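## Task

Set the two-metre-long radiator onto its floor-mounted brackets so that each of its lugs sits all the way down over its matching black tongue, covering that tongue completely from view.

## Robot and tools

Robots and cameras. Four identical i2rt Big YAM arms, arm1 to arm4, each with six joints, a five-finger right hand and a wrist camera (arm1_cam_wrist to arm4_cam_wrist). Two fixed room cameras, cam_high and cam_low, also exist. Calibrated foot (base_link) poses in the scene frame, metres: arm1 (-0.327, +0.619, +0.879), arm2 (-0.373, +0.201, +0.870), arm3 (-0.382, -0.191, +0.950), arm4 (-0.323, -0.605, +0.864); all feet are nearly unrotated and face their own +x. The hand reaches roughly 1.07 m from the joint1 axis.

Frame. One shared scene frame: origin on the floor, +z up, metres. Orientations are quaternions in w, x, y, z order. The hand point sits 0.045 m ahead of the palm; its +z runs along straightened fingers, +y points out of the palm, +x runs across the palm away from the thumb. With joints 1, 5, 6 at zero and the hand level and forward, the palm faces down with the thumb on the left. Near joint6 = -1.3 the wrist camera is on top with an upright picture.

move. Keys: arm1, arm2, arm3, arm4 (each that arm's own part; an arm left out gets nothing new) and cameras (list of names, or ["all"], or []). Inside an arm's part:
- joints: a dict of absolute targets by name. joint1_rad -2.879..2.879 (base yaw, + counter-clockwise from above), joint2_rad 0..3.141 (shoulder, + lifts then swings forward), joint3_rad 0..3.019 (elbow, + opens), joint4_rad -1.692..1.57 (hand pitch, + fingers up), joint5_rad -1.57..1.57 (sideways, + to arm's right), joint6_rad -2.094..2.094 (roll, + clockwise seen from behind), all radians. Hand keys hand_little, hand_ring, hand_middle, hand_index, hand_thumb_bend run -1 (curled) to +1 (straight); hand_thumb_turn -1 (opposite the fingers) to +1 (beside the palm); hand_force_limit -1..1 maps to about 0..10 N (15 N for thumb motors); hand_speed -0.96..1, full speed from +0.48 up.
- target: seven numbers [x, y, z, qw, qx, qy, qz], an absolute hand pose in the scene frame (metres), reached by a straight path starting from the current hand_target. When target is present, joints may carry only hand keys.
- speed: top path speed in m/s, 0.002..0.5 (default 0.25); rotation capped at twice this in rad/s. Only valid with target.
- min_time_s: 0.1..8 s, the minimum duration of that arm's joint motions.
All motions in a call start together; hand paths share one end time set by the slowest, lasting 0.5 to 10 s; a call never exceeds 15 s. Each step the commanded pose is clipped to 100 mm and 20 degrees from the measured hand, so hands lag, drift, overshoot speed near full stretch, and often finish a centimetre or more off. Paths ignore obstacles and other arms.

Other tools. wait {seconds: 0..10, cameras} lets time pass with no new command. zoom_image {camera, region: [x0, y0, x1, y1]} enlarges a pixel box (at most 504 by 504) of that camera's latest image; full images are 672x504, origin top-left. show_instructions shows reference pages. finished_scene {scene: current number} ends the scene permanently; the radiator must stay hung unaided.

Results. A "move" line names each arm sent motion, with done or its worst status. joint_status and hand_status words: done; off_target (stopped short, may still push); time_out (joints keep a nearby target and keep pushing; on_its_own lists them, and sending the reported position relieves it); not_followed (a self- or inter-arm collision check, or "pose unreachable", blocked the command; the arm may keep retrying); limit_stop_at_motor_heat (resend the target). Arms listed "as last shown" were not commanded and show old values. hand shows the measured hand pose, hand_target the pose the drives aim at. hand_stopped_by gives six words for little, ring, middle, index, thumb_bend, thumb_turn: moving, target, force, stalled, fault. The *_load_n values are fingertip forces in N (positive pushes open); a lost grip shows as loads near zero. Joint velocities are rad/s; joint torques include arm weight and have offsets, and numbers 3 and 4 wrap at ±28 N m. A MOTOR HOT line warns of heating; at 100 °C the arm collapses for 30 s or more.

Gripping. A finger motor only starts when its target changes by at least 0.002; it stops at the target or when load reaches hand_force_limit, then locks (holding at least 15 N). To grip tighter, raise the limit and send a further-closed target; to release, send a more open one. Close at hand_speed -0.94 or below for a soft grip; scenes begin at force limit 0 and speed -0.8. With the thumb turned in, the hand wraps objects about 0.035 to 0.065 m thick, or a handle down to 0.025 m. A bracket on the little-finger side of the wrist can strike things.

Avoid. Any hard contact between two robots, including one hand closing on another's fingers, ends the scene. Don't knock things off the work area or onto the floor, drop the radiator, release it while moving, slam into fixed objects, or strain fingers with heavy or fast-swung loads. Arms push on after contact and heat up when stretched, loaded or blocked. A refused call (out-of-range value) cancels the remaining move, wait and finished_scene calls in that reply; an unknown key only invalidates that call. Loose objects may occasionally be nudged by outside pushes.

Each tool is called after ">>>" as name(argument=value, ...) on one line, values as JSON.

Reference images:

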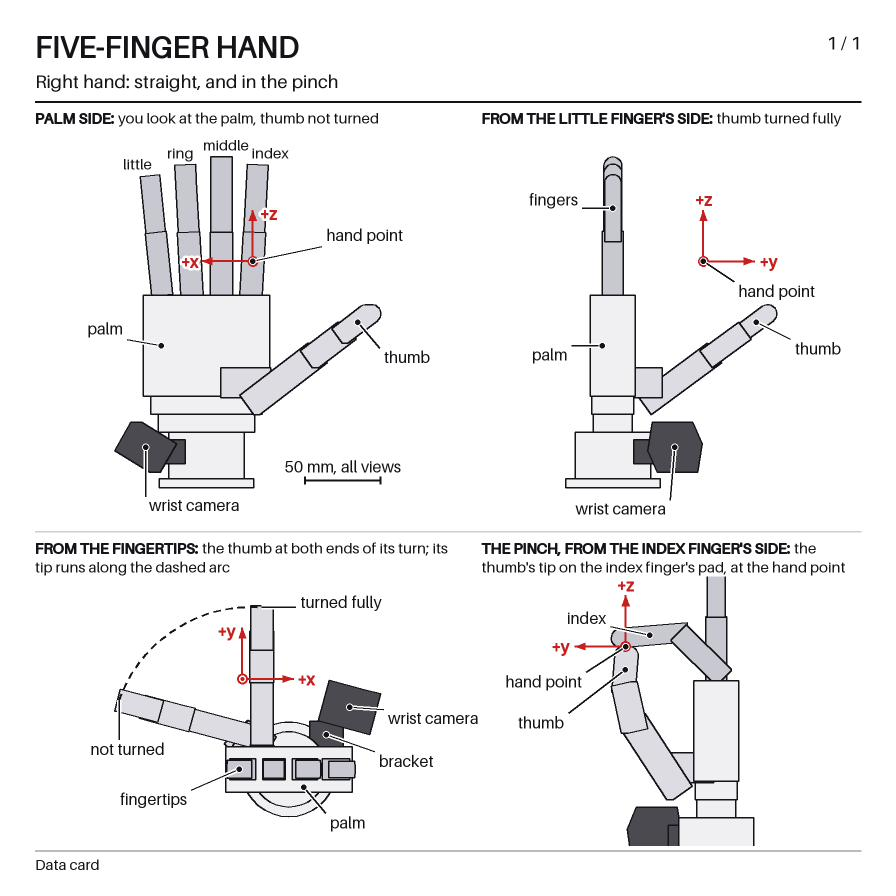

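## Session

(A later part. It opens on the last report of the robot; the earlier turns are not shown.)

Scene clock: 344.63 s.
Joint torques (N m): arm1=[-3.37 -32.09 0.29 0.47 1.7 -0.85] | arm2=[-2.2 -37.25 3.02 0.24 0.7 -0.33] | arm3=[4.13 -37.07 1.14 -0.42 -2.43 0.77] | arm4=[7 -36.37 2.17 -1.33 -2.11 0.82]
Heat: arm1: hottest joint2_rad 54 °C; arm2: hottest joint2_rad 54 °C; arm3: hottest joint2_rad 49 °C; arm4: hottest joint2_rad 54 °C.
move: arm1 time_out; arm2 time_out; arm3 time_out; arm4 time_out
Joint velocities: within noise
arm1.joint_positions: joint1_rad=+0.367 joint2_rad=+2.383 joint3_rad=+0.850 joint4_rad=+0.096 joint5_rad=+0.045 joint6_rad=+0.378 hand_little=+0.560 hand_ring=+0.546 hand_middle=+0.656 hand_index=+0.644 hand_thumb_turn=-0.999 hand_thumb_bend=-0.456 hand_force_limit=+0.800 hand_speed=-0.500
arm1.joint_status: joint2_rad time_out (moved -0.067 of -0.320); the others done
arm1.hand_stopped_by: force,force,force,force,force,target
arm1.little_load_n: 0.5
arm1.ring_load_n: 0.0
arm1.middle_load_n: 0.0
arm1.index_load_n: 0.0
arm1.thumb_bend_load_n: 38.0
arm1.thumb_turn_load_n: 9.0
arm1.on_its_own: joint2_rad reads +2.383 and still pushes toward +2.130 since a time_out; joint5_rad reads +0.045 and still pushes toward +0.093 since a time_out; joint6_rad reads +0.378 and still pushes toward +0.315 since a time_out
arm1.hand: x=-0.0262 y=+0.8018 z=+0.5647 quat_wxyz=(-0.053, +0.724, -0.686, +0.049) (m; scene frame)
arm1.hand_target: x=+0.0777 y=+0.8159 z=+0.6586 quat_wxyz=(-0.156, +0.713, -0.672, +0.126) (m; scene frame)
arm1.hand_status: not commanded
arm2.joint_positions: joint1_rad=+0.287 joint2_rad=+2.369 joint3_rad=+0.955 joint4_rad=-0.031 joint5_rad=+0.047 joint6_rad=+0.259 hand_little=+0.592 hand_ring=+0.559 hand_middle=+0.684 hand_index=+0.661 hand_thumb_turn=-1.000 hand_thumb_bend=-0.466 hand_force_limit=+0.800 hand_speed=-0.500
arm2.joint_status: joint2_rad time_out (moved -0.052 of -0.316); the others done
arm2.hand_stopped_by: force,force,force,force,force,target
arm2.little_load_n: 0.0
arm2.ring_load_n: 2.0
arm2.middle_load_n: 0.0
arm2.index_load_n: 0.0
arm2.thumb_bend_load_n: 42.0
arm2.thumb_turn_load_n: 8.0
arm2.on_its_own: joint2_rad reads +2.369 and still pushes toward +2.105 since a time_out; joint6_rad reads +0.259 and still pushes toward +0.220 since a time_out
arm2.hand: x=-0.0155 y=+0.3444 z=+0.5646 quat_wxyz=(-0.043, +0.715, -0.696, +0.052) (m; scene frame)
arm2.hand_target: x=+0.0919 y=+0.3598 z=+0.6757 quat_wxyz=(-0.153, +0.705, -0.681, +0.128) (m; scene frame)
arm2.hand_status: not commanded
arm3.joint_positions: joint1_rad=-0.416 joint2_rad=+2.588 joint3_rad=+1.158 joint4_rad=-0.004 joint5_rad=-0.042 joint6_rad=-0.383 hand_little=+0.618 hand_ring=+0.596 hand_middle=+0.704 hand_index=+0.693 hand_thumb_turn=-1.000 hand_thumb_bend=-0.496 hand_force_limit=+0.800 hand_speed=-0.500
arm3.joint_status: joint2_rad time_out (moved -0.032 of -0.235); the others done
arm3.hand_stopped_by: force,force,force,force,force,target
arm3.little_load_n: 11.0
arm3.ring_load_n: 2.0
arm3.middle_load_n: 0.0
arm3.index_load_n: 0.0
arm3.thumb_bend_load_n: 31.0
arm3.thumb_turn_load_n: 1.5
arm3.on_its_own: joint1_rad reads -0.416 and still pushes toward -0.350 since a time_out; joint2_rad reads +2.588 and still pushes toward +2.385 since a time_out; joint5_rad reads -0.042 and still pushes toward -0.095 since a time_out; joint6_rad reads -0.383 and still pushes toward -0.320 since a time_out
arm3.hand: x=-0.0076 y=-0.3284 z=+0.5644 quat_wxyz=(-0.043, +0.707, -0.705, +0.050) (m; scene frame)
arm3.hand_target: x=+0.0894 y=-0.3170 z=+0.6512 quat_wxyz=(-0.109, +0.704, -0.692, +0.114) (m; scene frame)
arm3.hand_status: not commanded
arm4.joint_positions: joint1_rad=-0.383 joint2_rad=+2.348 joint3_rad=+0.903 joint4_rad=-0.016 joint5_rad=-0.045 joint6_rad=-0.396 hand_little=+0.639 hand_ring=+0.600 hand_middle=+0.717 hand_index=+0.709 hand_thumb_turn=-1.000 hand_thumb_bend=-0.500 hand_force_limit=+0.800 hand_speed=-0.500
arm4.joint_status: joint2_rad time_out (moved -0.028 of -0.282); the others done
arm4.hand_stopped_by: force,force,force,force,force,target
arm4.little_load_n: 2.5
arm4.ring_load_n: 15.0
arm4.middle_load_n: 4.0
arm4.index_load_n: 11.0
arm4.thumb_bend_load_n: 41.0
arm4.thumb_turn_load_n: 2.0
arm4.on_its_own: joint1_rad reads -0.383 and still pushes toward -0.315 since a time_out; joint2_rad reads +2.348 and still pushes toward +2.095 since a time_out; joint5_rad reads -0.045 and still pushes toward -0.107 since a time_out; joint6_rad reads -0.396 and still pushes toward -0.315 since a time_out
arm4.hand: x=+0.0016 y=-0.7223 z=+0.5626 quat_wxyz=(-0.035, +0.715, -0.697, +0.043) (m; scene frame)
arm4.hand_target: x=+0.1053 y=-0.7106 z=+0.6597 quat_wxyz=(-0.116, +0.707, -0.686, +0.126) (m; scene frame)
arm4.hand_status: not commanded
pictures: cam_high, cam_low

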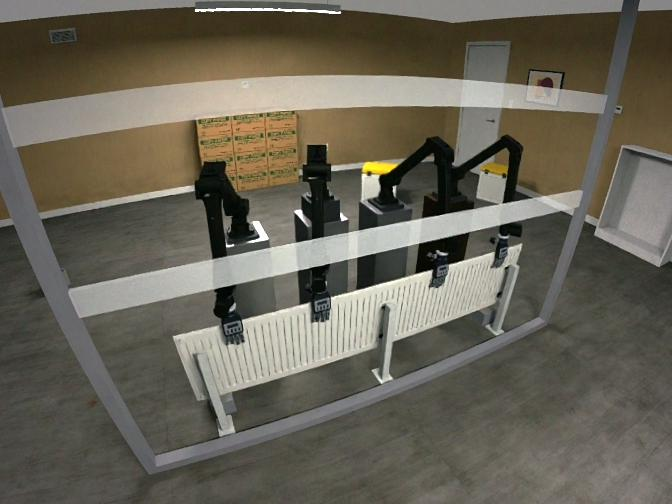

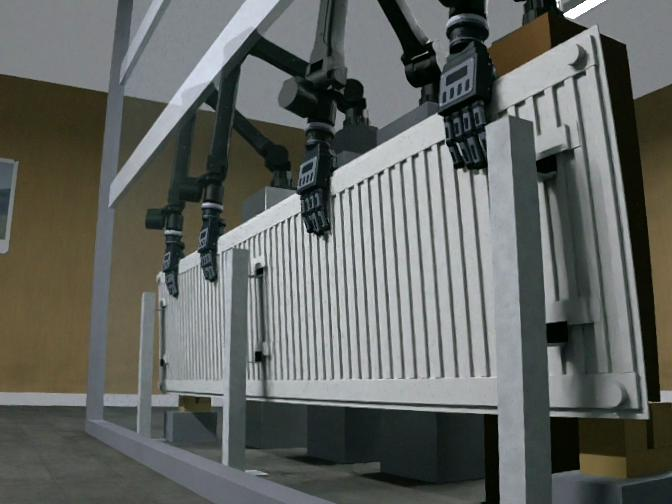

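>>> move(arm1={"joints":{"joint2_rad":2.075,"joint3_rad":0.825,"joint4_rad":0.12},"min_time_s":2.5}, arm2={"joints":{"joint2_rad":2.05,"joint3_rad":0.944,"joint4_rad":-0.015},"min_time_s":2.5}, arm3={"joints":{"joint1_rad":-0.375,"joint2_rad":2.335,"joint3_rad":1.13,"joint4_rad":-0.002},"min_time_s":2.5}, arm4={"joints":{"joint1_rad":-0.34,"joint2_rad":2.035,"joint3_rad":0.889,"joint4_rad":-0.03},"min_time_s":2.5}, cameras=["cam_high","cam_low"])

>>> zoom_image(camera="cam_low", region=[525, 115, 615, 185])

>>> zoom_image(camera="cam_low", region=[535, 290, 610, 370])

>>> zoom_image(camera="cam_low", region=[240, 240, 290, 290])

>>> zoom_image(camera="cam_low", region=[240, 330, 290, 380])

>>> zoom_image(camera="cam_low", region=[150, 340, 180, 380])

Scene clock: 350.57 s.
Joint torques (N m): arm1=[-3.37 -32.26 0.98 1.31 1.7 -0.85] | arm2=[-2.49 -37.66 3.77 1.13 0.73 -0.36] | arm3=[2.14 -37.3 1.99 0.58 -2.36 0.77] | arm4=[4.72 -36.48 3.04 -0.24 -2.15 0.73]
Heat: arm1: hottest joint2_rad 55 °C; arm2: hottest joint2_rad 55 °C; arm3: hottest joint2_rad 49 °C; arm4: hottest joint2_rad 55 °C.
move: arm1 time_out; arm2 time_out; arm3 time_out; arm4 time_out
Joint velocities: within noise
arm1.joint_positions: joint1_rad=+0.367 joint2_rad=+2.332 joint3_rad=+0.818 joint4_rad=+0.096 joint5_rad=+0.045 joint6_rad=+0.379 hand_little=+0.560 hand_ring=+0.546 hand_middle=+0.656 hand_index=+0.644 hand_thumb_turn=-0.999 hand_thumb_bend=-0.453 hand_force_limit=+0.800 hand_speed=-0.500
arm1.joint_status: joint2_rad time_out (moved -0.050 of -0.308); the others done
arm1.hand_stopped_by: force,force,force,force,force,target
arm1.little_load_n: 0.0
arm1.ring_load_n: 0.0
arm1.middle_load_n: 0.0
arm1.index_load_n: 0.0
arm1.thumb_bend_load_n: 39.5
arm1.thumb_turn_load_n: 8.5
arm1.on_its_own: joint2_rad reads +2.332 and still pushes toward +2.075 since a time_out; joint5_rad reads +0.045 and still pushes toward +0.093 since a time_out; joint6_rad reads +0.379 and still pushes toward +0.315 since a time_out
arm1.hand: x=-0.0254 y=+0.8023 z=+0.5808 quat_wxyz=(-0.061, +0.723, -0.686, +0.052) (m; scene frame)
arm1.hand_target: x=+0.0853 y=+0.8193 z=+0.6793 quat_wxyz=(-0.178, +0.708, -0.669, +0.136) (m; scene frame)
arm1.hand_status: not commanded
arm2.joint_positions: joint1_rad=+0.287 joint2_rad=+2.320 joint3_rad=+0.924 joint4_rad=-0.031 joint5_rad=+0.047 joint6_rad=+0.261 hand_little=+0.592 hand_ring=+0.559 hand_middle=+0.684 hand_index=+0.661 hand_thumb_turn=-1.000 hand_thumb_bend=-0.466 hand_force_limit=+0.800 hand_speed=-0.500
arm2.joint_status: joint2_rad time_out (moved -0.049 of -0.319); the others done
arm2.hand_stopped_by: force,force,force,force,force,target
arm2.little_load_n: 0.0
arm2.ring_load_n: 0.0
arm2.middle_load_n: 0.0
arm2.index_load_n: 0.0
arm2.thumb_bend_load_n: 44.5
arm2.thumb_turn_load_n: 7.5
arm2.on_its_own: joint2_rad reads +2.320 and still pushes toward +2.050 since a time_out; joint6_rad reads +0.261 and still pushes toward +0.220 since a time_out
arm2.hand: x=-0.0146 y=+0.3448 z=+0.5809 quat_wxyz=(-0.051, +0.714, -0.696, +0.056) (m; scene frame)
arm2.hand_target: x=+0.0997 y=+0.3620 z=+0.6975 quat_wxyz=(-0.175, +0.700, -0.678, +0.141) (m; scene frame)
arm2.hand_status: not commanded
arm3.joint_positions: joint1_rad=-0.416 joint2_rad=+2.542 joint3_rad=+1.125 joint4_rad=-0.004 joint5_rad=-0.044 joint6_rad=-0.383 hand_little=+0.618 hand_ring=+0.596 hand_middle=+0.704 hand_index=+0.693 hand_thumb_turn=-1.000 hand_thumb_bend=-0.496 hand_force_limit=+0.800 hand_speed=-0.500
arm3.joint_status: joint2_rad time_out (moved -0.046 of -0.253); the others done
arm3.hand_stopped_by: force,force,force,force,force,target
arm3.little_load_n: 11.0
arm3.ring_load_n: 2.0
arm3.middle_load_n: 0.0
arm3.index_load_n: 0.5
arm3.thumb_bend_load_n: 31.0
arm3.thumb_turn_load_n: 1.5
arm3.on_its_own: joint2_rad reads +2.542 and still pushes toward +2.335 since a time_out; joint5_rad reads -0.044 and still pushes toward -0.095 since a time_out; joint6_rad reads -0.383 and still pushes toward -0.320 since a time_out
arm3.hand: x=-0.0060 y=-0.3286 z=+0.5810 quat_wxyz=(-0.046, +0.706, -0.704, +0.055) (m; scene frame)
arm3.hand_target: x=+0.0967 y=-0.3324 z=+0.6714 quat_wxyz=(-0.118, +0.694, -0.697, +0.137) (m; scene frame)
arm3.hand_status: not commanded
arm4.joint_positions: joint1_rad=-0.383 joint2_rad=+2.294 joint3_rad=+0.869 joint4_rad=-0.016 joint5_rad=-0.045 joint6_rad=-0.390 hand_little=+0.639 hand_ring=+0.600 hand_middle=+0.716 hand_index=+0.709 hand_thumb_turn=-1.000 hand_thumb_bend=-0.500 hand_force_limit=+0.800 hand_speed=-0.500
arm4.joint_status: joint2_rad time_out (moved -0.054 of -0.313); the others done
arm4.hand_stopped_by: force,force,force,force,force,target
arm4.little_load_n: 2.5
arm4.ring_load_n: 13.5
arm4.middle_load_n: 1.5
arm4.index_load_n: 6.5
arm4.thumb_bend_load_n: 40.0
arm4.thumb_turn_load_n: 1.0
arm4.on_its_own: joint2_rad reads +2.294 and still pushes toward +2.035 since a time_out; joint5_rad reads -0.045 and still pushes toward -0.107 since a time_out; joint6_rad reads -0.390 and still pushes toward -0.315 since a time_out
arm4.hand: x=+0.0021 y=-0.7217 z=+0.5796 quat_wxyz=(-0.039, +0.713, -0.698, +0.052) (m; scene frame)
arm4.hand_target: x=+0.1112 y=-0.7239 z=+0.6810 quat_wxyz=(-0.127, +0.696, -0.690, +0.153) (m; scene frame)
arm4.hand_status: not commanded
pictures: cam_high, cam_low

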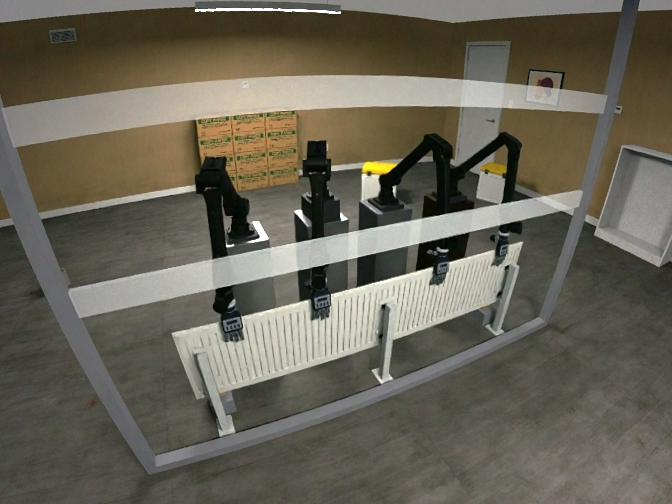

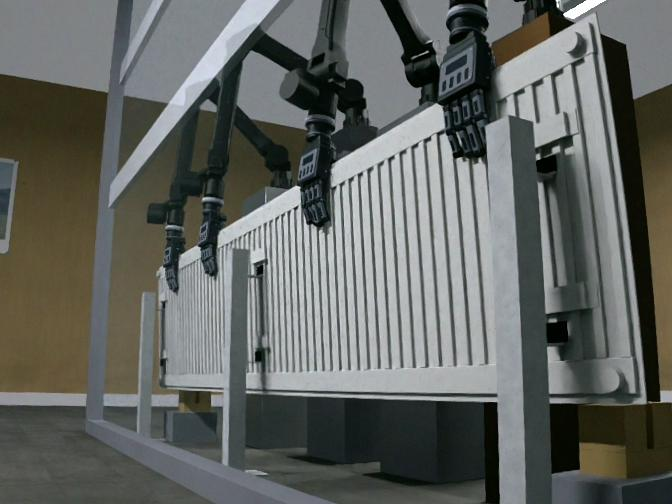

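Scaled by 5.600 from the camera's 672x504 image, which has a finer 960x720 frame.

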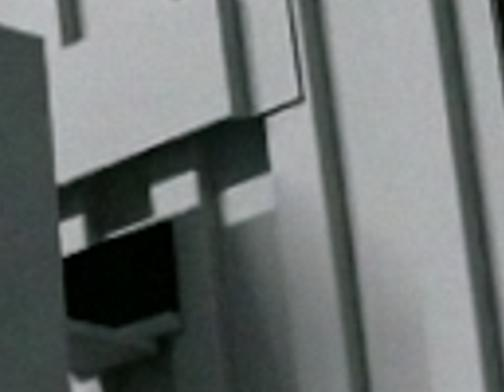

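Scaled by 6.300 from the camera's 672x504 image, which has a finer 960x720 frame.

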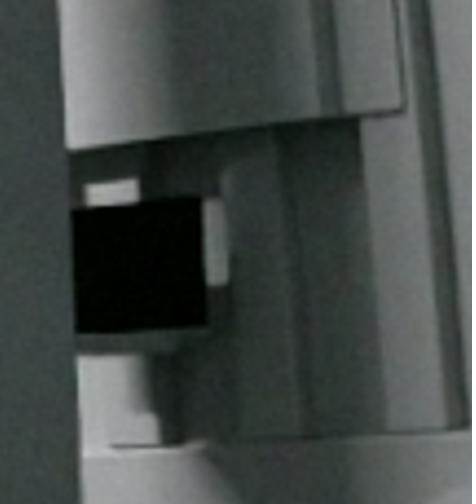

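Scaled by 10.080 from the camera's 672x504 image, which has a finer 960x720 frame.

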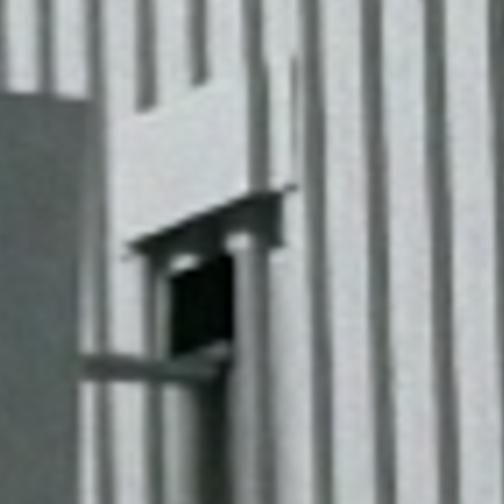

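Scaled by 10.080 from the camera's 672x504 image, which has a finer 960x720 frame.

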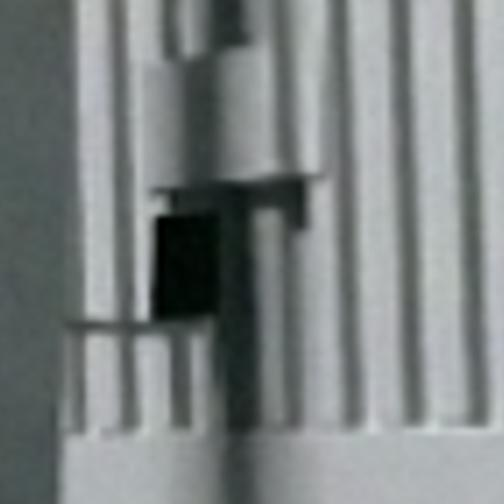

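Scaled by 12.600 from the camera's 672x504 image, which has a finer 960x720 frame.

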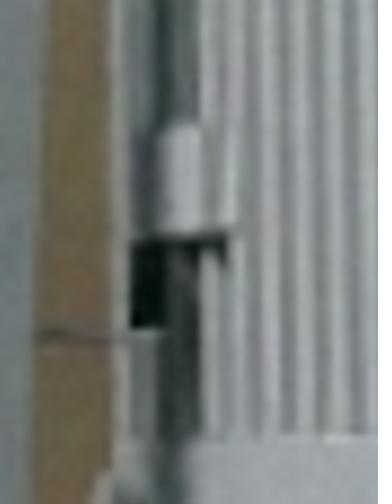

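>>> move(arm1={"joints":{"joint3_rad":0.80,"joint4_rad":0.185},"min_time_s":2.5}, arm2={"joints":{"joint3_rad":0.92,"joint4_rad":0.055},"min_time_s":2.5}, arm3={"joints":{"joint3_rad":1.105,"joint4_rad":0.085},"min_time_s":2.5}, arm4={"joints":{"joint3_rad":0.865,"joint4_rad":0.075},"min_time_s":2.5}, cameras=["cam_high","cam_low"])

>>> zoom_image(camera="cam_low", region=[525, 115, 615, 185])

>>> zoom_image(camera="cam_low", region=[535, 290, 610, 370])

>>> zoom_image(camera="cam_low", region=[240, 240, 290, 290])

>>> zoom_image(camera="cam_low", region=[240, 330, 290, 380])

>>> zoom_image(camera="cam_low", region=[150, 280, 180, 320])

>>> zoom_image(camera="cam_low", region=[150, 340, 180, 380])

Scene clock: 354.37 s.
Joint torques (N m): arm1=[-3.66 -31.85 0.69 1.89 1.7 -0.85] | arm2=[-2.49 -37.19 3.66 2.04 0.73 -0.35] | arm3=[2.26 -36.78 2.18 2.03 -2.42 0.71] | arm4=[5.3 -36.07 3.23 1.39 -2.21 0.64]
Heat: arm1: hottest joint2_rad 54 °C; arm2: hottest joint2_rad 55 °C; arm3: hottest joint2_rad 50 °C; arm4: hottest joint2_rad 56 °C.
move: arm1 done; arm2 done; arm3 done; arm4 done
Joint velocities: within noise
arm1.joint_positions: joint1_rad=+0.369 joint2_rad=+2.332 joint3_rad=+0.795 joint4_rad=+0.145 joint5_rad=+0.045 joint6_rad=+0.379 hand_little=+0.560 hand_ring=+0.546 hand_middle=+0.656 hand_index=+0.644 hand_thumb_turn=-0.999 hand_thumb_bend=-0.451 hand_force_limit=+0.800 hand_speed=-0.500
arm1.joint_status: all done
arm1.hand_stopped_by: force,force,force,force,force,target
arm1.little_load_n: 0.0
arm1.ring_load_n: 0.0
arm1.middle_load_n: 0.0
arm1.index_load_n: 0.0
arm1.thumb_bend_load_n: 39.5
arm1.thumb_turn_load_n: 9.0
arm1.on_its_own: joint2_rad reads +2.332 and still pushes toward +2.075 since a time_out; joint5_rad reads +0.045 and still pushes toward +0.093 since a time_out; joint6_rad reads +0.379 and still pushes toward +0.315 since a time_out
arm1.hand: x=-0.0273 y=+0.8023 z=+0.5807 quat_wxyz=(-0.073, +0.723, -0.685, +0.057) (m; scene frame)
arm1.hand_target: x=+0.0867 y=+0.8198 z=+0.6794 quat_wxyz=(-0.196, +0.705, -0.667, +0.144) (m; scene frame)
arm1.hand_status: not commanded
arm2.joint_positions: joint1_rad=+0.288 joint2_rad=+2.316 joint3_rad=+0.900 joint4_rad=+0.015 joint5_rad=+0.046 joint6_rad=+0.261 hand_little=+0.592 hand_ring=+0.559 hand_middle=+0.684 hand_index=+0.661 hand_thumb_turn=-1.000 hand_thumb_bend=-0.465 hand_force_limit=+0.800 hand_speed=-0.500
arm2.joint_status: all done
arm2.hand_stopped_by: force,force,force,force,force,target
arm2.little_load_n: 0.0
arm2.ring_load_n: 0.0
arm2.middle_load_n: 0.0
arm2.index_load_n: 0.0
arm2.thumb_bend_load_n: 45.0
arm2.thumb_turn_load_n: 7.0
arm2.on_its_own: joint2_rad reads +2.316 and still pushes toward +2.050 since a time_out; joint6_rad reads +0.261 and still pushes toward +0.220 since a time_out
arm2.hand: x=-0.0164 y=+0.3450 z=+0.5805 quat_wxyz=(-0.062, +0.713, -0.695, +0.062) (m; scene frame)
arm2.hand_target: x=+0.1033 y=+0.3631 z=+0.6970 quat_wxyz=(-0.194, +0.696, -0.674, +0.153) (m; scene frame)
arm2.hand_status: not commanded
arm3.joint_positions: joint1_rad=-0.417 joint2_rad=+2.539 joint3_rad=+1.096 joint4_rad=+0.057 joint5_rad=-0.042 joint6_rad=-0.378 hand_little=+0.618 hand_ring=+0.596 hand_middle=+0.704 hand_index=+0.693 hand_thumb_turn=-1.000 hand_thumb_bend=-0.496 hand_force_limit=+0.800 hand_speed=-0.500
arm3.joint_status: all done
arm3.hand_stopped_by: force,force,force,force,force,target
arm3.little_load_n: 7.0
arm3.ring_load_n: 0.0
arm3.middle_load_n: 0.0
arm3.index_load_n: 0.0
arm3.thumb_bend_load_n: 33.0
arm3.thumb_turn_load_n: 1.0
arm3.on_its_own: joint2_rad reads +2.539 and still pushes toward +2.335 since a time_out; joint5_rad reads -0.042 and still pushes toward -0.095 since a time_out; joint6_rad reads -0.378 and still pushes toward -0.320 since a time_out
arm3.hand: x=-0.0069 y=-0.3286 z=+0.5799 quat_wxyz=(-0.052, +0.704, -0.705, +0.071) (m; scene frame)
arm3.hand_target: x=+0.1041 y=-0.3352 z=+0.6706 quat_wxyz=(-0.131, +0.691, -0.692, +0.164) (m; scene frame)
arm3.hand_status: not commanded
arm4.joint_positions: joint1_rad=-0.384 joint2_rad=+2.290 joint3_rad=+0.839 joint4_rad=+0.049 joint5_rad=-0.044 joint6_rad=-0.383 hand_little=+0.639 hand_ring=+0.600 hand_middle=+0.716 hand_index=+0.708 hand_thumb_turn=-1.000 hand_thumb_bend=-0.499 hand_force_limit=+0.800 hand_speed=-0.500
arm4.joint_status: all done
arm4.hand_stopped_by: force,force,force,force,force,target
arm4.little_load_n: 2.5
arm4.ring_load_n: 10.5
arm4.middle_load_n: 0.0
arm4.index_load_n: 0.5
arm4.thumb_bend_load_n: 42.5
arm4.thumb_turn_load_n: 1.0
arm4.on_its_own: joint2_rad reads +2.290 and still pushes toward +2.035 since a time_out; joint5_rad reads -0.044 and still pushes toward -0.107 since a time_out; joint6_rad reads -0.383 and still pushes toward -0.315 since a time_out
arm4.hand: x=+0.0022 y=-0.7220 z=+0.5785 quat_wxyz=(-0.046, +0.709, -0.700, +0.070) (m; scene frame)
arm4.hand_target: x=+0.1238 y=-0.7282 z=+0.6813 quat_wxyz=(-0.144, +0.692, -0.682, +0.189) (m; scene frame)
arm4.hand_status: not commanded
pictures: cam_high, cam_low

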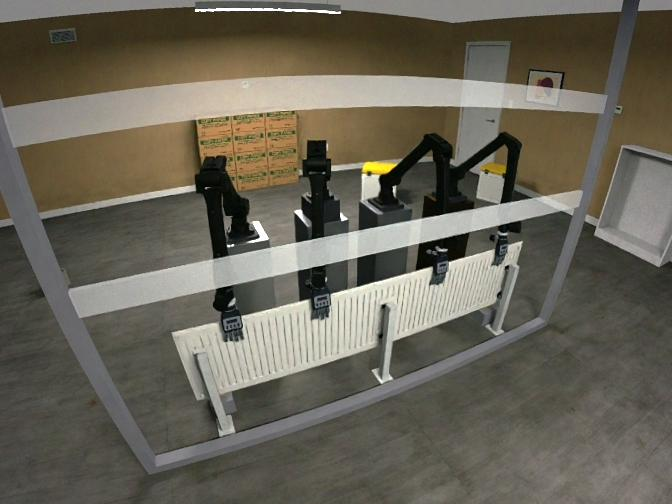

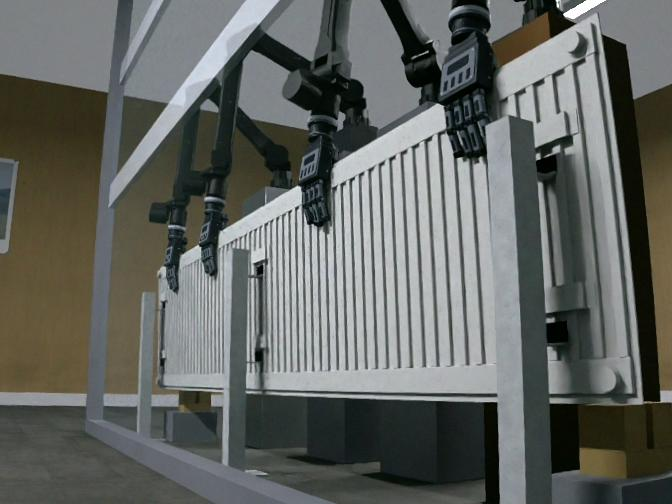

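Scaled by 5.600 from the camera's 672x504 image, which has a finer 960x720 frame.

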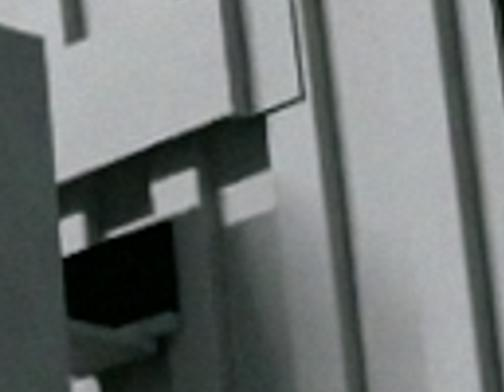

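Scaled by 6.300 from the camera's 672x504 image, which has a finer 960x720 frame.

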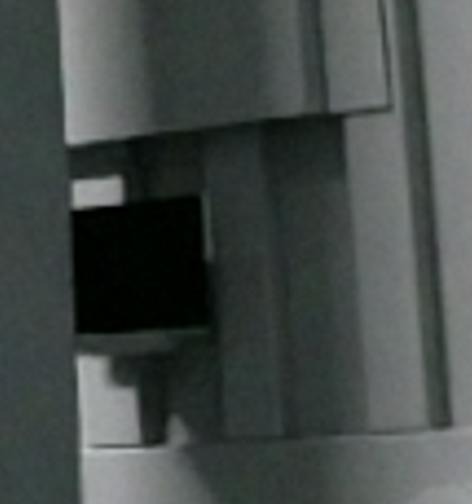

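Scaled by 10.080 from the camera's 672x504 image, which has a finer 960x720 frame.

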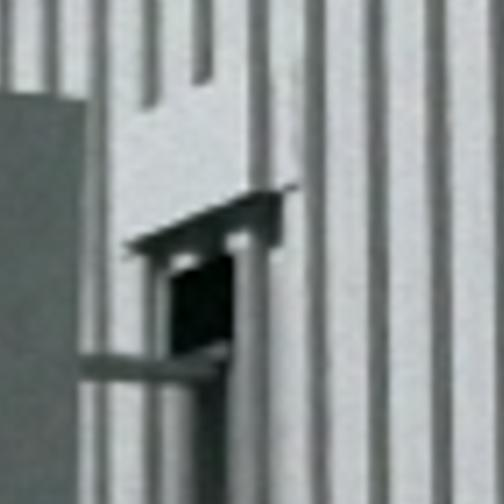

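Scaled by 10.080 from the camera's 672x504 image, which has a finer 960x720 frame.

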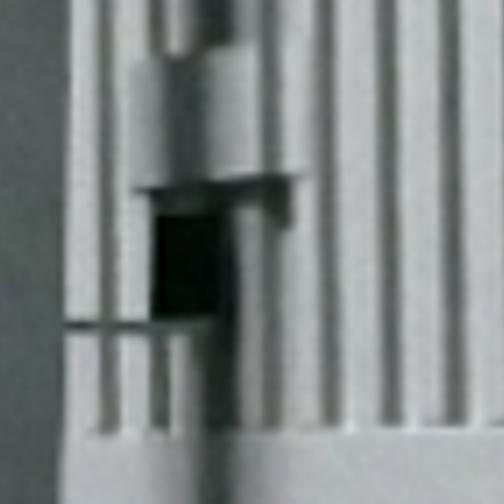

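Scaled by 12.600 from the camera's 672x504 image, which has a finer 960x720 frame.

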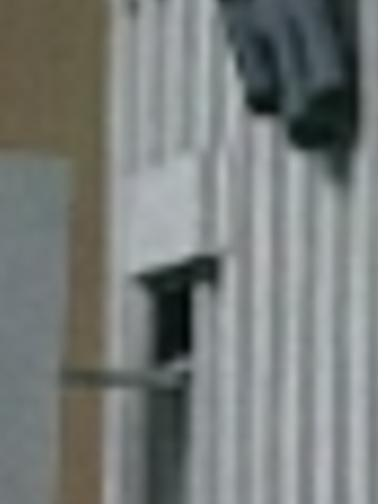

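Scaled by 12.600 from the camera's 672x504 image, which has a finer 960x720 frame.

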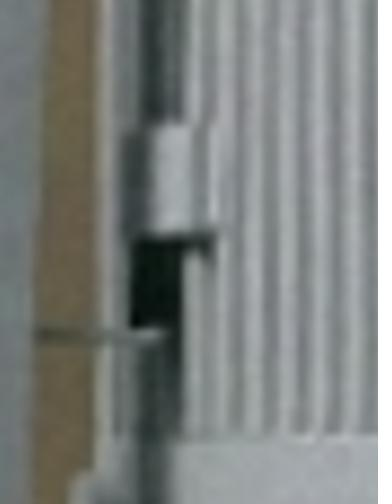

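>>> move(arm1={"joints":{"joint3_rad":0.78,"joint4_rad":0.235},"min_time_s":2.5}, arm2={"joints":{"joint3_rad":0.902,"joint4_rad":0.105},"min_time_s":2.5}, arm3={"joints":{"joint3_rad":1.088,"joint4_rad":0.13},"min_time_s":2.5}, arm4={"joints":{"joint3_rad":0.85,"joint4_rad":0.115},"min_time_s":2.5}, cameras=["cam_high","cam_low"])

>>> zoom_image(camera="cam_low", region=[525, 115, 615, 185])

>>> zoom_image(camera="cam_low", region=[535, 290, 610, 370])

>>> zoom_image(camera="cam_low", region=[240, 240, 290, 290])

>>> zoom_image(camera="cam_low", region=[240, 330, 290, 380])

>>> zoom_image(camera="cam_low", region=[150, 280, 180, 320])

>>> zoom_image(camera="cam_low", region=[150, 340, 180, 380])

Scene clock: 358.03 s.
Joint torques (N m): arm1=[-3.6 -32.03 0.54 2.24 1.73 -0.85] | arm2=[-2.55 -36.89 3.56 2.55 0.74 -0.38] | arm3=[2.2 -36.54 2.06 2.26 -2.57 0.68] | arm4=[5.19 -36.54 3.25 1.96 -2.21 0.59]
Heat: arm1: hottest joint2_rad 54 °C; arm2: hottest joint2_rad 55 °C; arm3: hottest joint2_rad 49 °C; arm4: hottest joint2_rad 57 °C.
move: arm1 done; arm2 done; arm3 done; arm4 done
Joint velocities: within noise
arm1.joint_positions: joint1_rad=+0.370 joint2_rad=+2.332 joint3_rad=+0.776 joint4_rad=+0.188 joint5_rad=+0.045 joint6_rad=+0.379 hand_little=+0.560 hand_ring=+0.546 hand_middle=+0.656 hand_index=+0.644 hand_thumb_turn=-0.999 hand_thumb_bend=-0.442 hand_force_limit=+0.800 hand_speed=-0.500
arm1.joint_status: all done
arm1.hand_stopped_by: force,force,force,force,force,target
arm1.little_load_n: 0.0
arm1.ring_load_n: 0.0
arm1.middle_load_n: 0.0
arm1.index_load_n: 0.0
arm1.thumb_bend_load_n: 40.0
arm1.thumb_turn_load_n: 9.0
arm1.on_its_own: joint2_rad reads +2.332 and still pushes toward +2.075 since a time_out; joint5_rad reads +0.045 and still pushes toward +0.093 since a time_out; joint6_rad reads +0.379 and still pushes toward +0.315 since a time_out
arm1.hand: x=-0.0277 y=+0.8023 z=+0.5807 quat_wxyz=(-0.085, +0.722, -0.684, +0.061) (m; scene frame)
arm1.hand_target: x=+0.0872 y=+0.8200 z=+0.6799 quat_wxyz=(-0.209, +0.701, -0.665, +0.150) (m; scene frame)
arm1.hand_status: not commanded
arm2.joint_positions: joint1_rad=+0.289 joint2_rad=+2.314 joint3_rad=+0.881 joint4_rad=+0.056 joint5_rad=+0.046 joint6_rad=+0.261 hand_little=+0.592 hand_ring=+0.559 hand_middle=+0.684 hand_index=+0.661 hand_thumb_turn=-1.000 hand_thumb_bend=-0.457 hand_force_limit=+0.800 hand_speed=-0.500
arm2.joint_status: all done
arm2.hand_stopped_by: force,force,force,force,force,target
arm2.little_load_n: 0.5
arm2.ring_load_n: 0.0
arm2.middle_load_n: 0.0
arm2.index_load_n: 0.0
arm2.thumb_bend_load_n: 45.0
arm2.thumb_turn_load_n: 7.5
arm2.on_its_own: joint2_rad reads +2.314 and still pushes toward +2.050 since a time_out; joint6_rad reads +0.261 and still pushes toward +0.220 since a time_out
arm2.hand: x=-0.0168 y=+0.3451 z=+0.5801 quat_wxyz=(-0.073, +0.713, -0.695, +0.067) (m; scene frame)
arm2.hand_target: x=+0.1056 y=+0.3637 z=+0.6970 quat_wxyz=(-0.208, +0.693, -0.672, +0.161) (m; scene frame)
arm2.hand_status: not commanded
arm3.joint_positions: joint1_rad=-0.417 joint2_rad=+2.538 joint3_rad=+1.079 joint4_rad=+0.093 joint5_rad=-0.039 joint6_rad=-0.375 hand_little=+0.618 hand_ring=+0.596 hand_middle=+0.704 hand_index=+0.693 hand_thumb_turn=-1.000 hand_thumb_bend=-0.495 hand_force_limit=+0.800 hand_speed=-0.500
arm3.joint_status: all done
arm3.hand_stopped_by: force,force,force,force,force,target
arm3.little_load_n: 2.5
arm3.ring_load_n: 0.0
arm3.middle_load_n: 0.0
arm3.index_load_n: 0.0
arm3.thumb_bend_load_n: 35.0
arm3.thumb_turn_load_n: 2.0
arm3.on_its_own: joint2_rad reads +2.538 and still pushes toward +2.335 since a time_out; joint5_rad reads -0.039 and still pushes toward -0.095 since a time_out; joint6_rad reads -0.375 and still pushes toward -0.320 since a time_out
arm3.hand: x=-0.0077 y=-0.3288 z=+0.5793 quat_wxyz=(-0.055, +0.702, -0.705, +0.081) (m; scene frame)
arm3.hand_target: x=+0.1052 y=-0.3356 z=+0.6698 quat_wxyz=(-0.137, +0.689, -0.689, +0.176) (m; scene frame)
arm3.hand_status: not commanded
arm4.joint_positions: joint1_rad=-0.385 joint2_rad=+2.289 joint3_rad=+0.824 joint4_rad=+0.080 joint5_rad=-0.043 joint6_rad=-0.379 hand_little=+0.639 hand_ring=+0.600 hand_middle=+0.716 hand_index=+0.708 hand_thumb_turn=-1.000 hand_thumb_bend=-0.497 hand_force_limit=+0.800 hand_speed=-0.500
arm4.joint_status: all done
arm4.hand_stopped_by: force,force,force,force,force,target
arm4.little_load_n: 2.0
arm4.ring_load_n: 9.0
arm4.middle_load_n: 0.0
arm4.index_load_n: 0.0
arm4.thumb_bend_load_n: 42.5
arm4.thumb_turn_load_n: 1.5
arm4.on_its_own: joint2_rad reads +2.289 and still pushes toward +2.035 since a time_out; joint5_rad reads -0.043 and still pushes toward -0.107 since a time_out; joint6_rad reads -0.379 and still pushes toward -0.315 since a time_out
arm4.hand: x=+0.0016 y=-0.7220 z=+0.5780 quat_wxyz=(-0.049, +0.707, -0.701, +0.078) (m; scene frame)
arm4.hand_target: x=+0.1252 y=-0.7287 z=+0.6809 quat_wxyz=(-0.150, +0.690, -0.679, +0.200) (m; scene frame)
arm4.hand_status: not commanded
pictures: cam_high, cam_low

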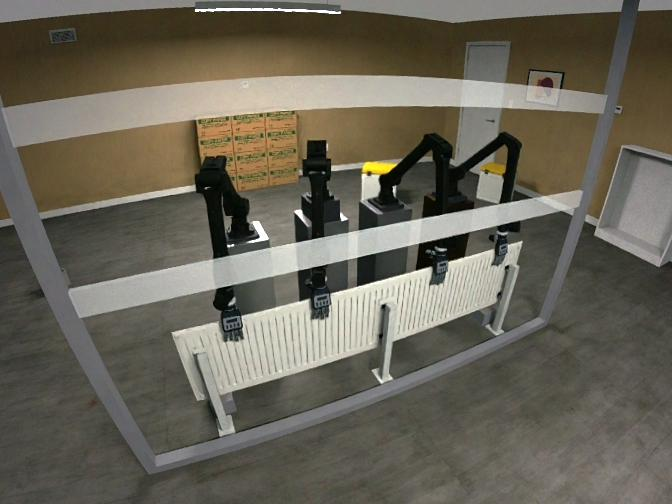

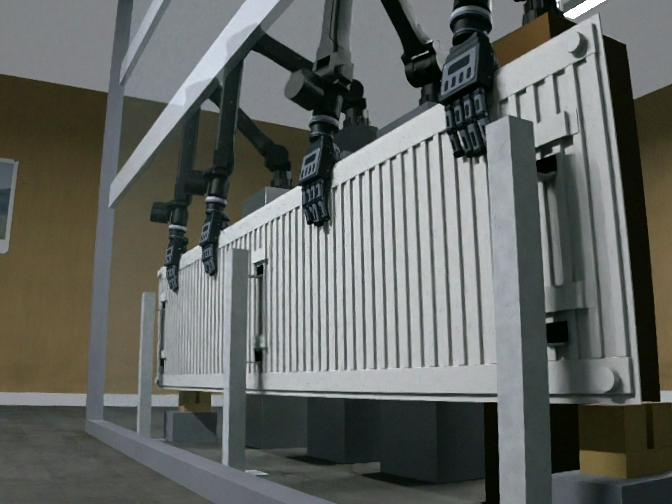

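Scaled by 5.600 from the camera's 672x504 image, which has a finer 960x720 frame.

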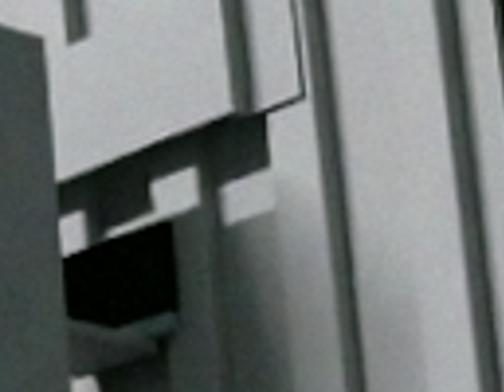

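Scaled by 6.300 from the camera's 672x504 image, which has a finer 960x720 frame.

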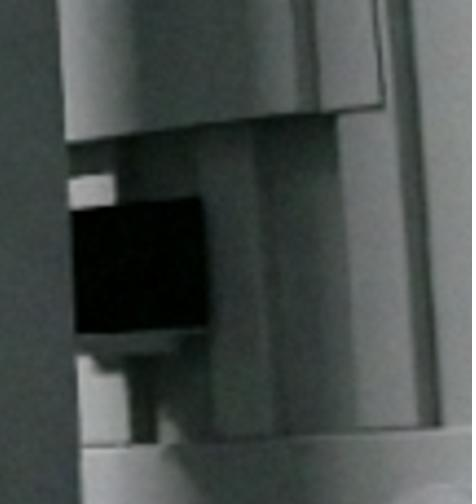

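Scaled by 10.080 from the camera's 672x504 image, which has a finer 960x720 frame.

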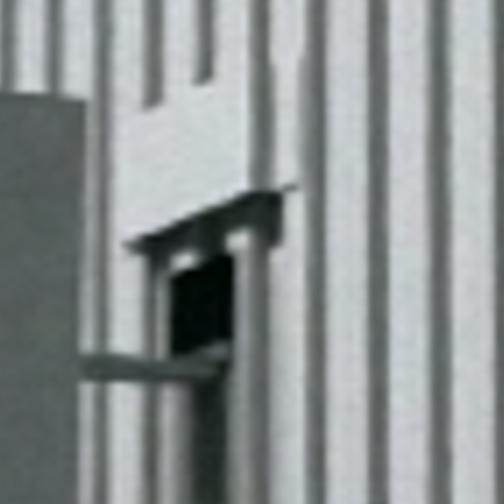

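Scaled by 10.080 from the camera's 672x504 image, which has a finer 960x720 frame.

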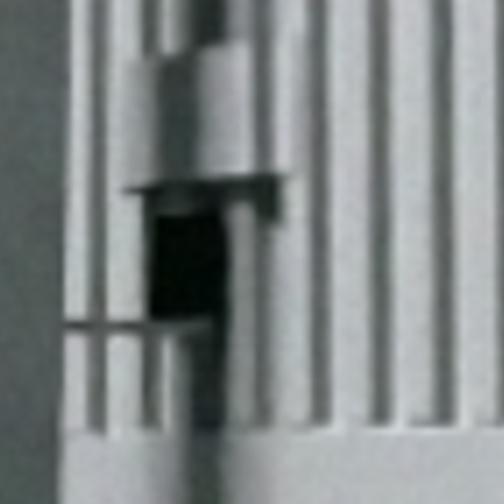

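Scaled by 12.600 from the camera's 672x504 image, which has a finer 960x720 frame.

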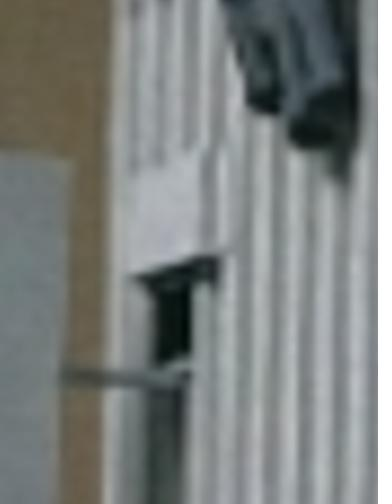

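Scaled by 12.600 from the camera's 672x504 image, which has a finer 960x720 frame.

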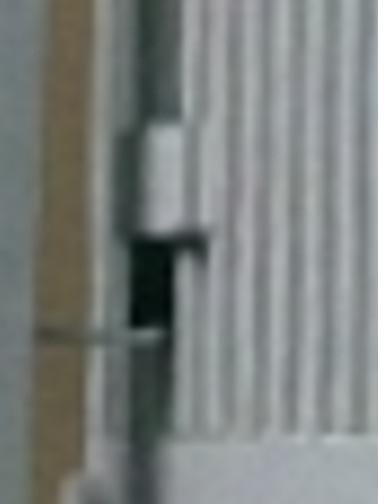

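>>> move(arm1={"joints":{"joint3_rad":0.775,"joint4_rad":0.285},"min_time_s":2.5}, arm2={"joints":{"joint3_rad":0.900,"joint4_rad":0.155},"min_time_s":2.5}, arm3={"joints":{"joint3_rad":1.088,"joint4_rad":0.175},"min_time_s":2.5}, arm4={"joints":{"joint3_rad":0.855,"joint4_rad":0.165},"min_time_s":2.5}, cameras=["cam_high","cam_low"])

>>> zoom_image(camera="cam_low", region=[525, 115, 615, 185])

>>> zoom_image(camera="cam_low", region=[535, 290, 610, 370])

>>> zoom_image(camera="cam_low", region=[240, 240, 290, 290])

>>> zoom_image(camera="cam_low", region=[240, 330, 290, 380])

>>> zoom_image(camera="cam_low", region=[150, 280, 180, 320])

>>> zoom_image(camera="cam_low", region=[150, 340, 180, 380])

Scene clock: 364.00 s.
Joint torques (N m): arm1=[-3.31 -31.85 1.06 2.82 1.69 -0.81] | arm2=[-2.37 -36.6 4.53 3.25 0.73 -0.36] | arm3=[2.2 -36.42 2.82 3.14 -2.61 0.66] | arm4=[4.37 -36.48 4.25 3.32 -2.28 0.5]
Heat: arm1: hottest joint2_rad 54 °C; arm2: hottest joint2_rad 58 °C; arm3: hottest joint2_rad 48 °C; arm4: hottest joint2_rad 60 °C.
move: arm1 time_out; arm2 time_out; arm3 time_out; arm4 time_out
Joint velocities: within noise
arm1.joint_positions: joint1_rad=+0.370 joint2_rad=+2.332 joint3_rad=+0.763 joint4_rad=+0.224 joint5_rad=+0.045 joint6_rad=+0.376 hand_little=+0.560 hand_ring=+0.546 hand_middle=+0.656 hand_index=+0.644 hand_thumb_turn=-0.999 hand_thumb_bend=-0.427 hand_force_limit=+0.800 hand_speed=-0.500
arm1.joint_status: joint4_rad time_out (moved +0.036 of +0.097); the others done
arm1.hand_stopped_by: force,force,force,force,force,target
arm1.little_load_n: 0.0
arm1.ring_load_n: 0.0
arm1.middle_load_n: 0.0
arm1.index_load_n: 0.0
arm1.thumb_bend_load_n: 39.5
arm1.thumb_turn_load_n: 9.0
arm1.on_its_own: joint2_rad reads +2.332 and still pushes toward +2.075 since a time_out; joint4_rad reads +0.224 and still pushes toward +0.285 since a time_out; joint5_rad reads +0.045 and still pushes toward +0.093 since a time_out; joint6_rad reads +0.376 and still pushes toward +0.315 since a time_out
arm1.hand: x=-0.0269 y=+0.8024 z=+0.5809 quat_wxyz=(-0.095, +0.722, -0.682, +0.066) (m; scene frame)
arm1.hand_target: x=+0.0960 y=+0.8236 z=+0.6836 quat_wxyz=(-0.229, +0.696, -0.662, +0.158) (m; scene frame)
arm1.hand_status: not commanded
arm2.joint_positions: joint1_rad=+0.289 joint2_rad=+2.314 joint3_rad=+0.868 joint4_rad=+0.088 joint5_rad=+0.046 joint6_rad=+0.261 hand_little=+0.592 hand_ring=+0.559 hand_middle=+0.684 hand_index=+0.661 hand_thumb_turn=-1.000 hand_thumb_bend=-0.445 hand_force_limit=+0.800 hand_speed=-0.500
arm2.joint_status: joint4_rad time_out (moved +0.033 of +0.099); the others done
arm2.hand_stopped_by: force,force,force,force,force,target
arm2.little_load_n: 0.0
arm2.ring_load_n: 0.0
arm2.middle_load_n: 0.0
arm2.index_load_n: 0.0
arm2.thumb_bend_load_n: 45.5
arm2.thumb_turn_load_n: 7.5
arm2.on_its_own: joint2_rad reads +2.314 and still pushes toward +2.050 since a time_out; joint4_rad reads +0.088 and still pushes toward +0.155 since a time_out; joint6_rad reads +0.261 and still pushes toward +0.220 since a time_out
arm2.hand: x=-0.0157 y=+0.3454 z=+0.5799 quat_wxyz=(-0.082, +0.712, -0.694, +0.072) (m; scene frame)
arm2.hand_target: x=+0.1167 y=+0.3668 z=+0.7013 quat_wxyz=(-0.227, +0.687, -0.668, +0.172) (m; scene frame)
arm2.hand_status: not commanded
arm3.joint_positions: joint1_rad=-0.417 joint2_rad=+2.538 joint3_rad=+1.070 joint4_rad=+0.119 joint5_rad=-0.038 joint6_rad=-0.374 hand_little=+0.618 hand_ring=+0.596 hand_middle=+0.704 hand_index=+0.693 hand_thumb_turn=-1.000 hand_thumb_bend=-0.495 hand_force_limit=+0.800 hand_speed=-0.500
arm3.joint_status: joint4_rad time_out (moved +0.026 of +0.082); the others done
arm3.hand_stopped_by: force,force,force,force,force,target
arm3.little_load_n: 0.0
arm3.ring_load_n: 0.0
arm3.middle_load_n: 0.0
arm3.index_load_n: 0.0
arm3.thumb_bend_load_n: 39.5
arm3.thumb_turn_load_n: 3.5
arm3.on_its_own: joint2_rad reads +2.538 and still pushes toward +2.335 since a time_out; joint4_rad reads +0.119 and still pushes toward +0.175 since a time_out; joint5_rad reads -0.038 and still pushes toward -0.095 since a time_out; joint6_rad reads -0.374 and still pushes toward -0.320 since a time_out
arm3.hand: x=-0.0065 y=-0.3293 z=+0.5787 quat_wxyz=(-0.058, +0.701, -0.705, +0.089) (m; scene frame)
arm3.hand_target: x=+0.1166 y=-0.3397 z=+0.6724 quat_wxyz=(-0.146, +0.686, -0.685, +0.196) (m; scene frame)
arm3.hand_status: not commanded
arm4.joint_positions: joint1_rad=-0.385 joint2_rad=+2.288 joint3_rad=+0.815 joint4_rad=+0.105 joint5_rad=-0.040 joint6_rad=-0.369 hand_little=+0.638 hand_ring=+0.599 hand_middle=+0.716 hand_index=+0.708 hand_thumb_turn=-1.000 hand_thumb_bend=-0.492 hand_force_limit=+0.800 hand_speed=-0.500
arm4.joint_status: joint4_rad time_out (moved +0.025 of +0.085); the others done
arm4.hand_stopped_by: force,force,force,force,force,target
arm4.little_load_n: 0.5
arm4.ring_load_n: 4.5
arm4.middle_load_n: 0.0
arm4.index_load_n: 0.0
arm4.thumb_bend_load_n: 42.0
arm4.thumb_turn_load_n: 1.0
arm4.on_its_own: joint2_rad reads +2.288 and still pushes toward +2.035 since a time_out; joint4_rad reads +0.105 and still pushes toward +0.165 since a time_out; joint5_rad reads -0.040 and still pushes toward -0.107 since a time_out; joint6_rad reads -0.369 and still pushes toward -0.315 since a time_out
arm4.hand: x=+0.0028 y=-0.7224 z=+0.5776 quat_wxyz=(-0.051, +0.703, -0.704, +0.086) (m; scene frame)
arm4.hand_target: x=+0.1405 y=-0.7340 z=+0.6857 quat_wxyz=(-0.161, +0.686, -0.673, +0.224) (m; scene frame)
arm4.hand_status: not commanded
pictures: cam_high, cam_low

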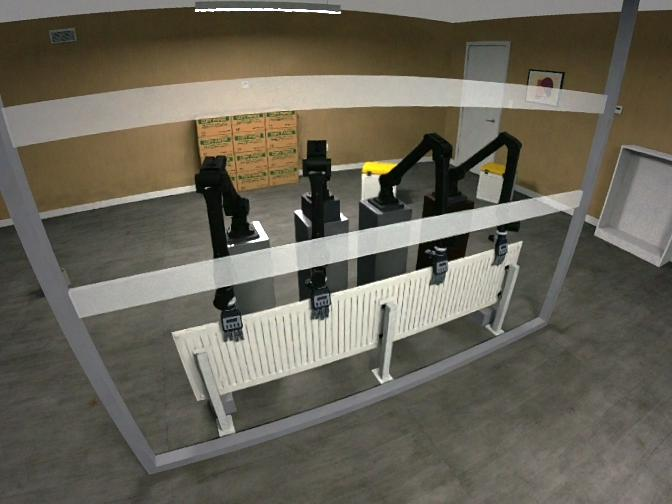

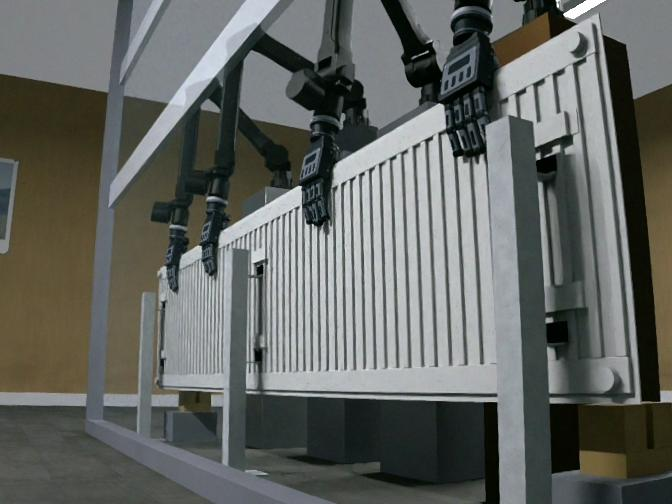

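Scaled by 5.600 from the camera's 672x504 image, which has a finer 960x720 frame.

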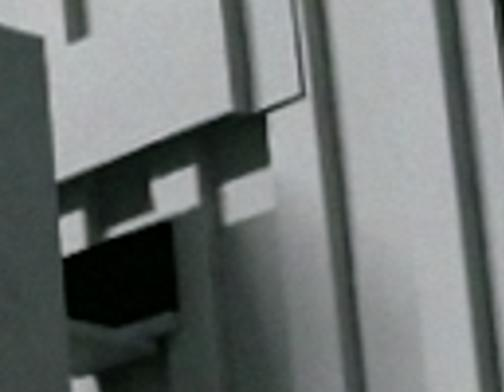

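Scaled by 6.300 from the camera's 672x504 image, which has a finer 960x720 frame.

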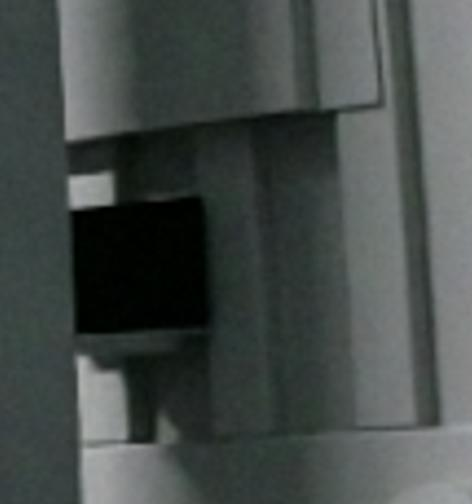

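Scaled by 10.080 from the camera's 672x504 image, which has a finer 960x720 frame.

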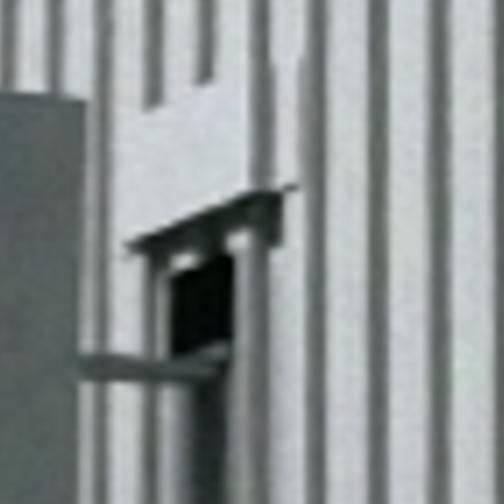

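Scaled by 10.080 from the camera's 672x504 image, which has a finer 960x720 frame.

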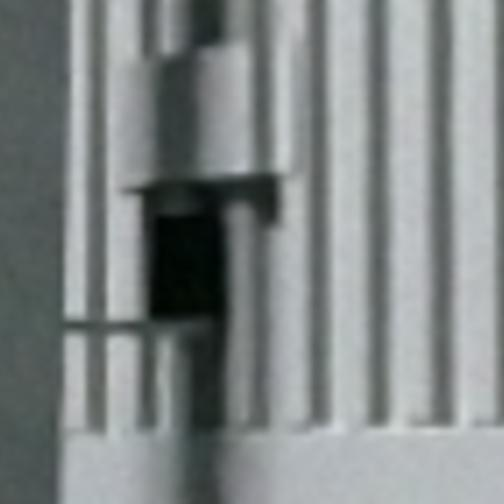

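Scaled by 12.600 from the camera's 672x504 image, which has a finer 960x720 frame.

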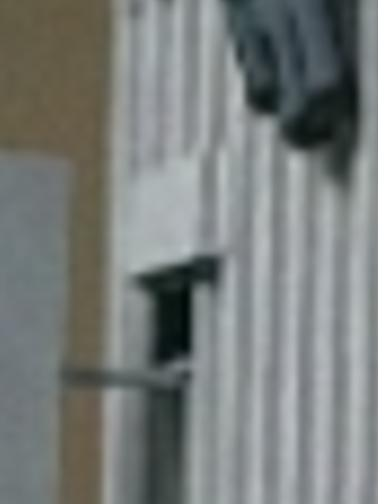

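Scaled by 12.600 from the camera's 672x504 image, which has a finer 960x720 frame.

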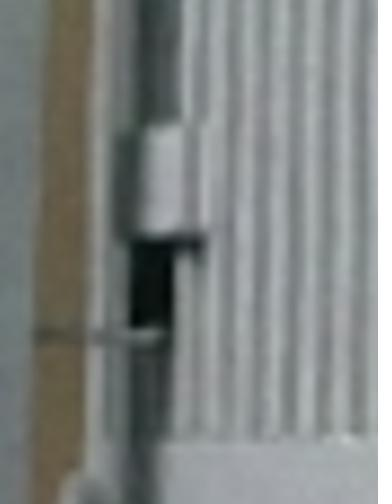

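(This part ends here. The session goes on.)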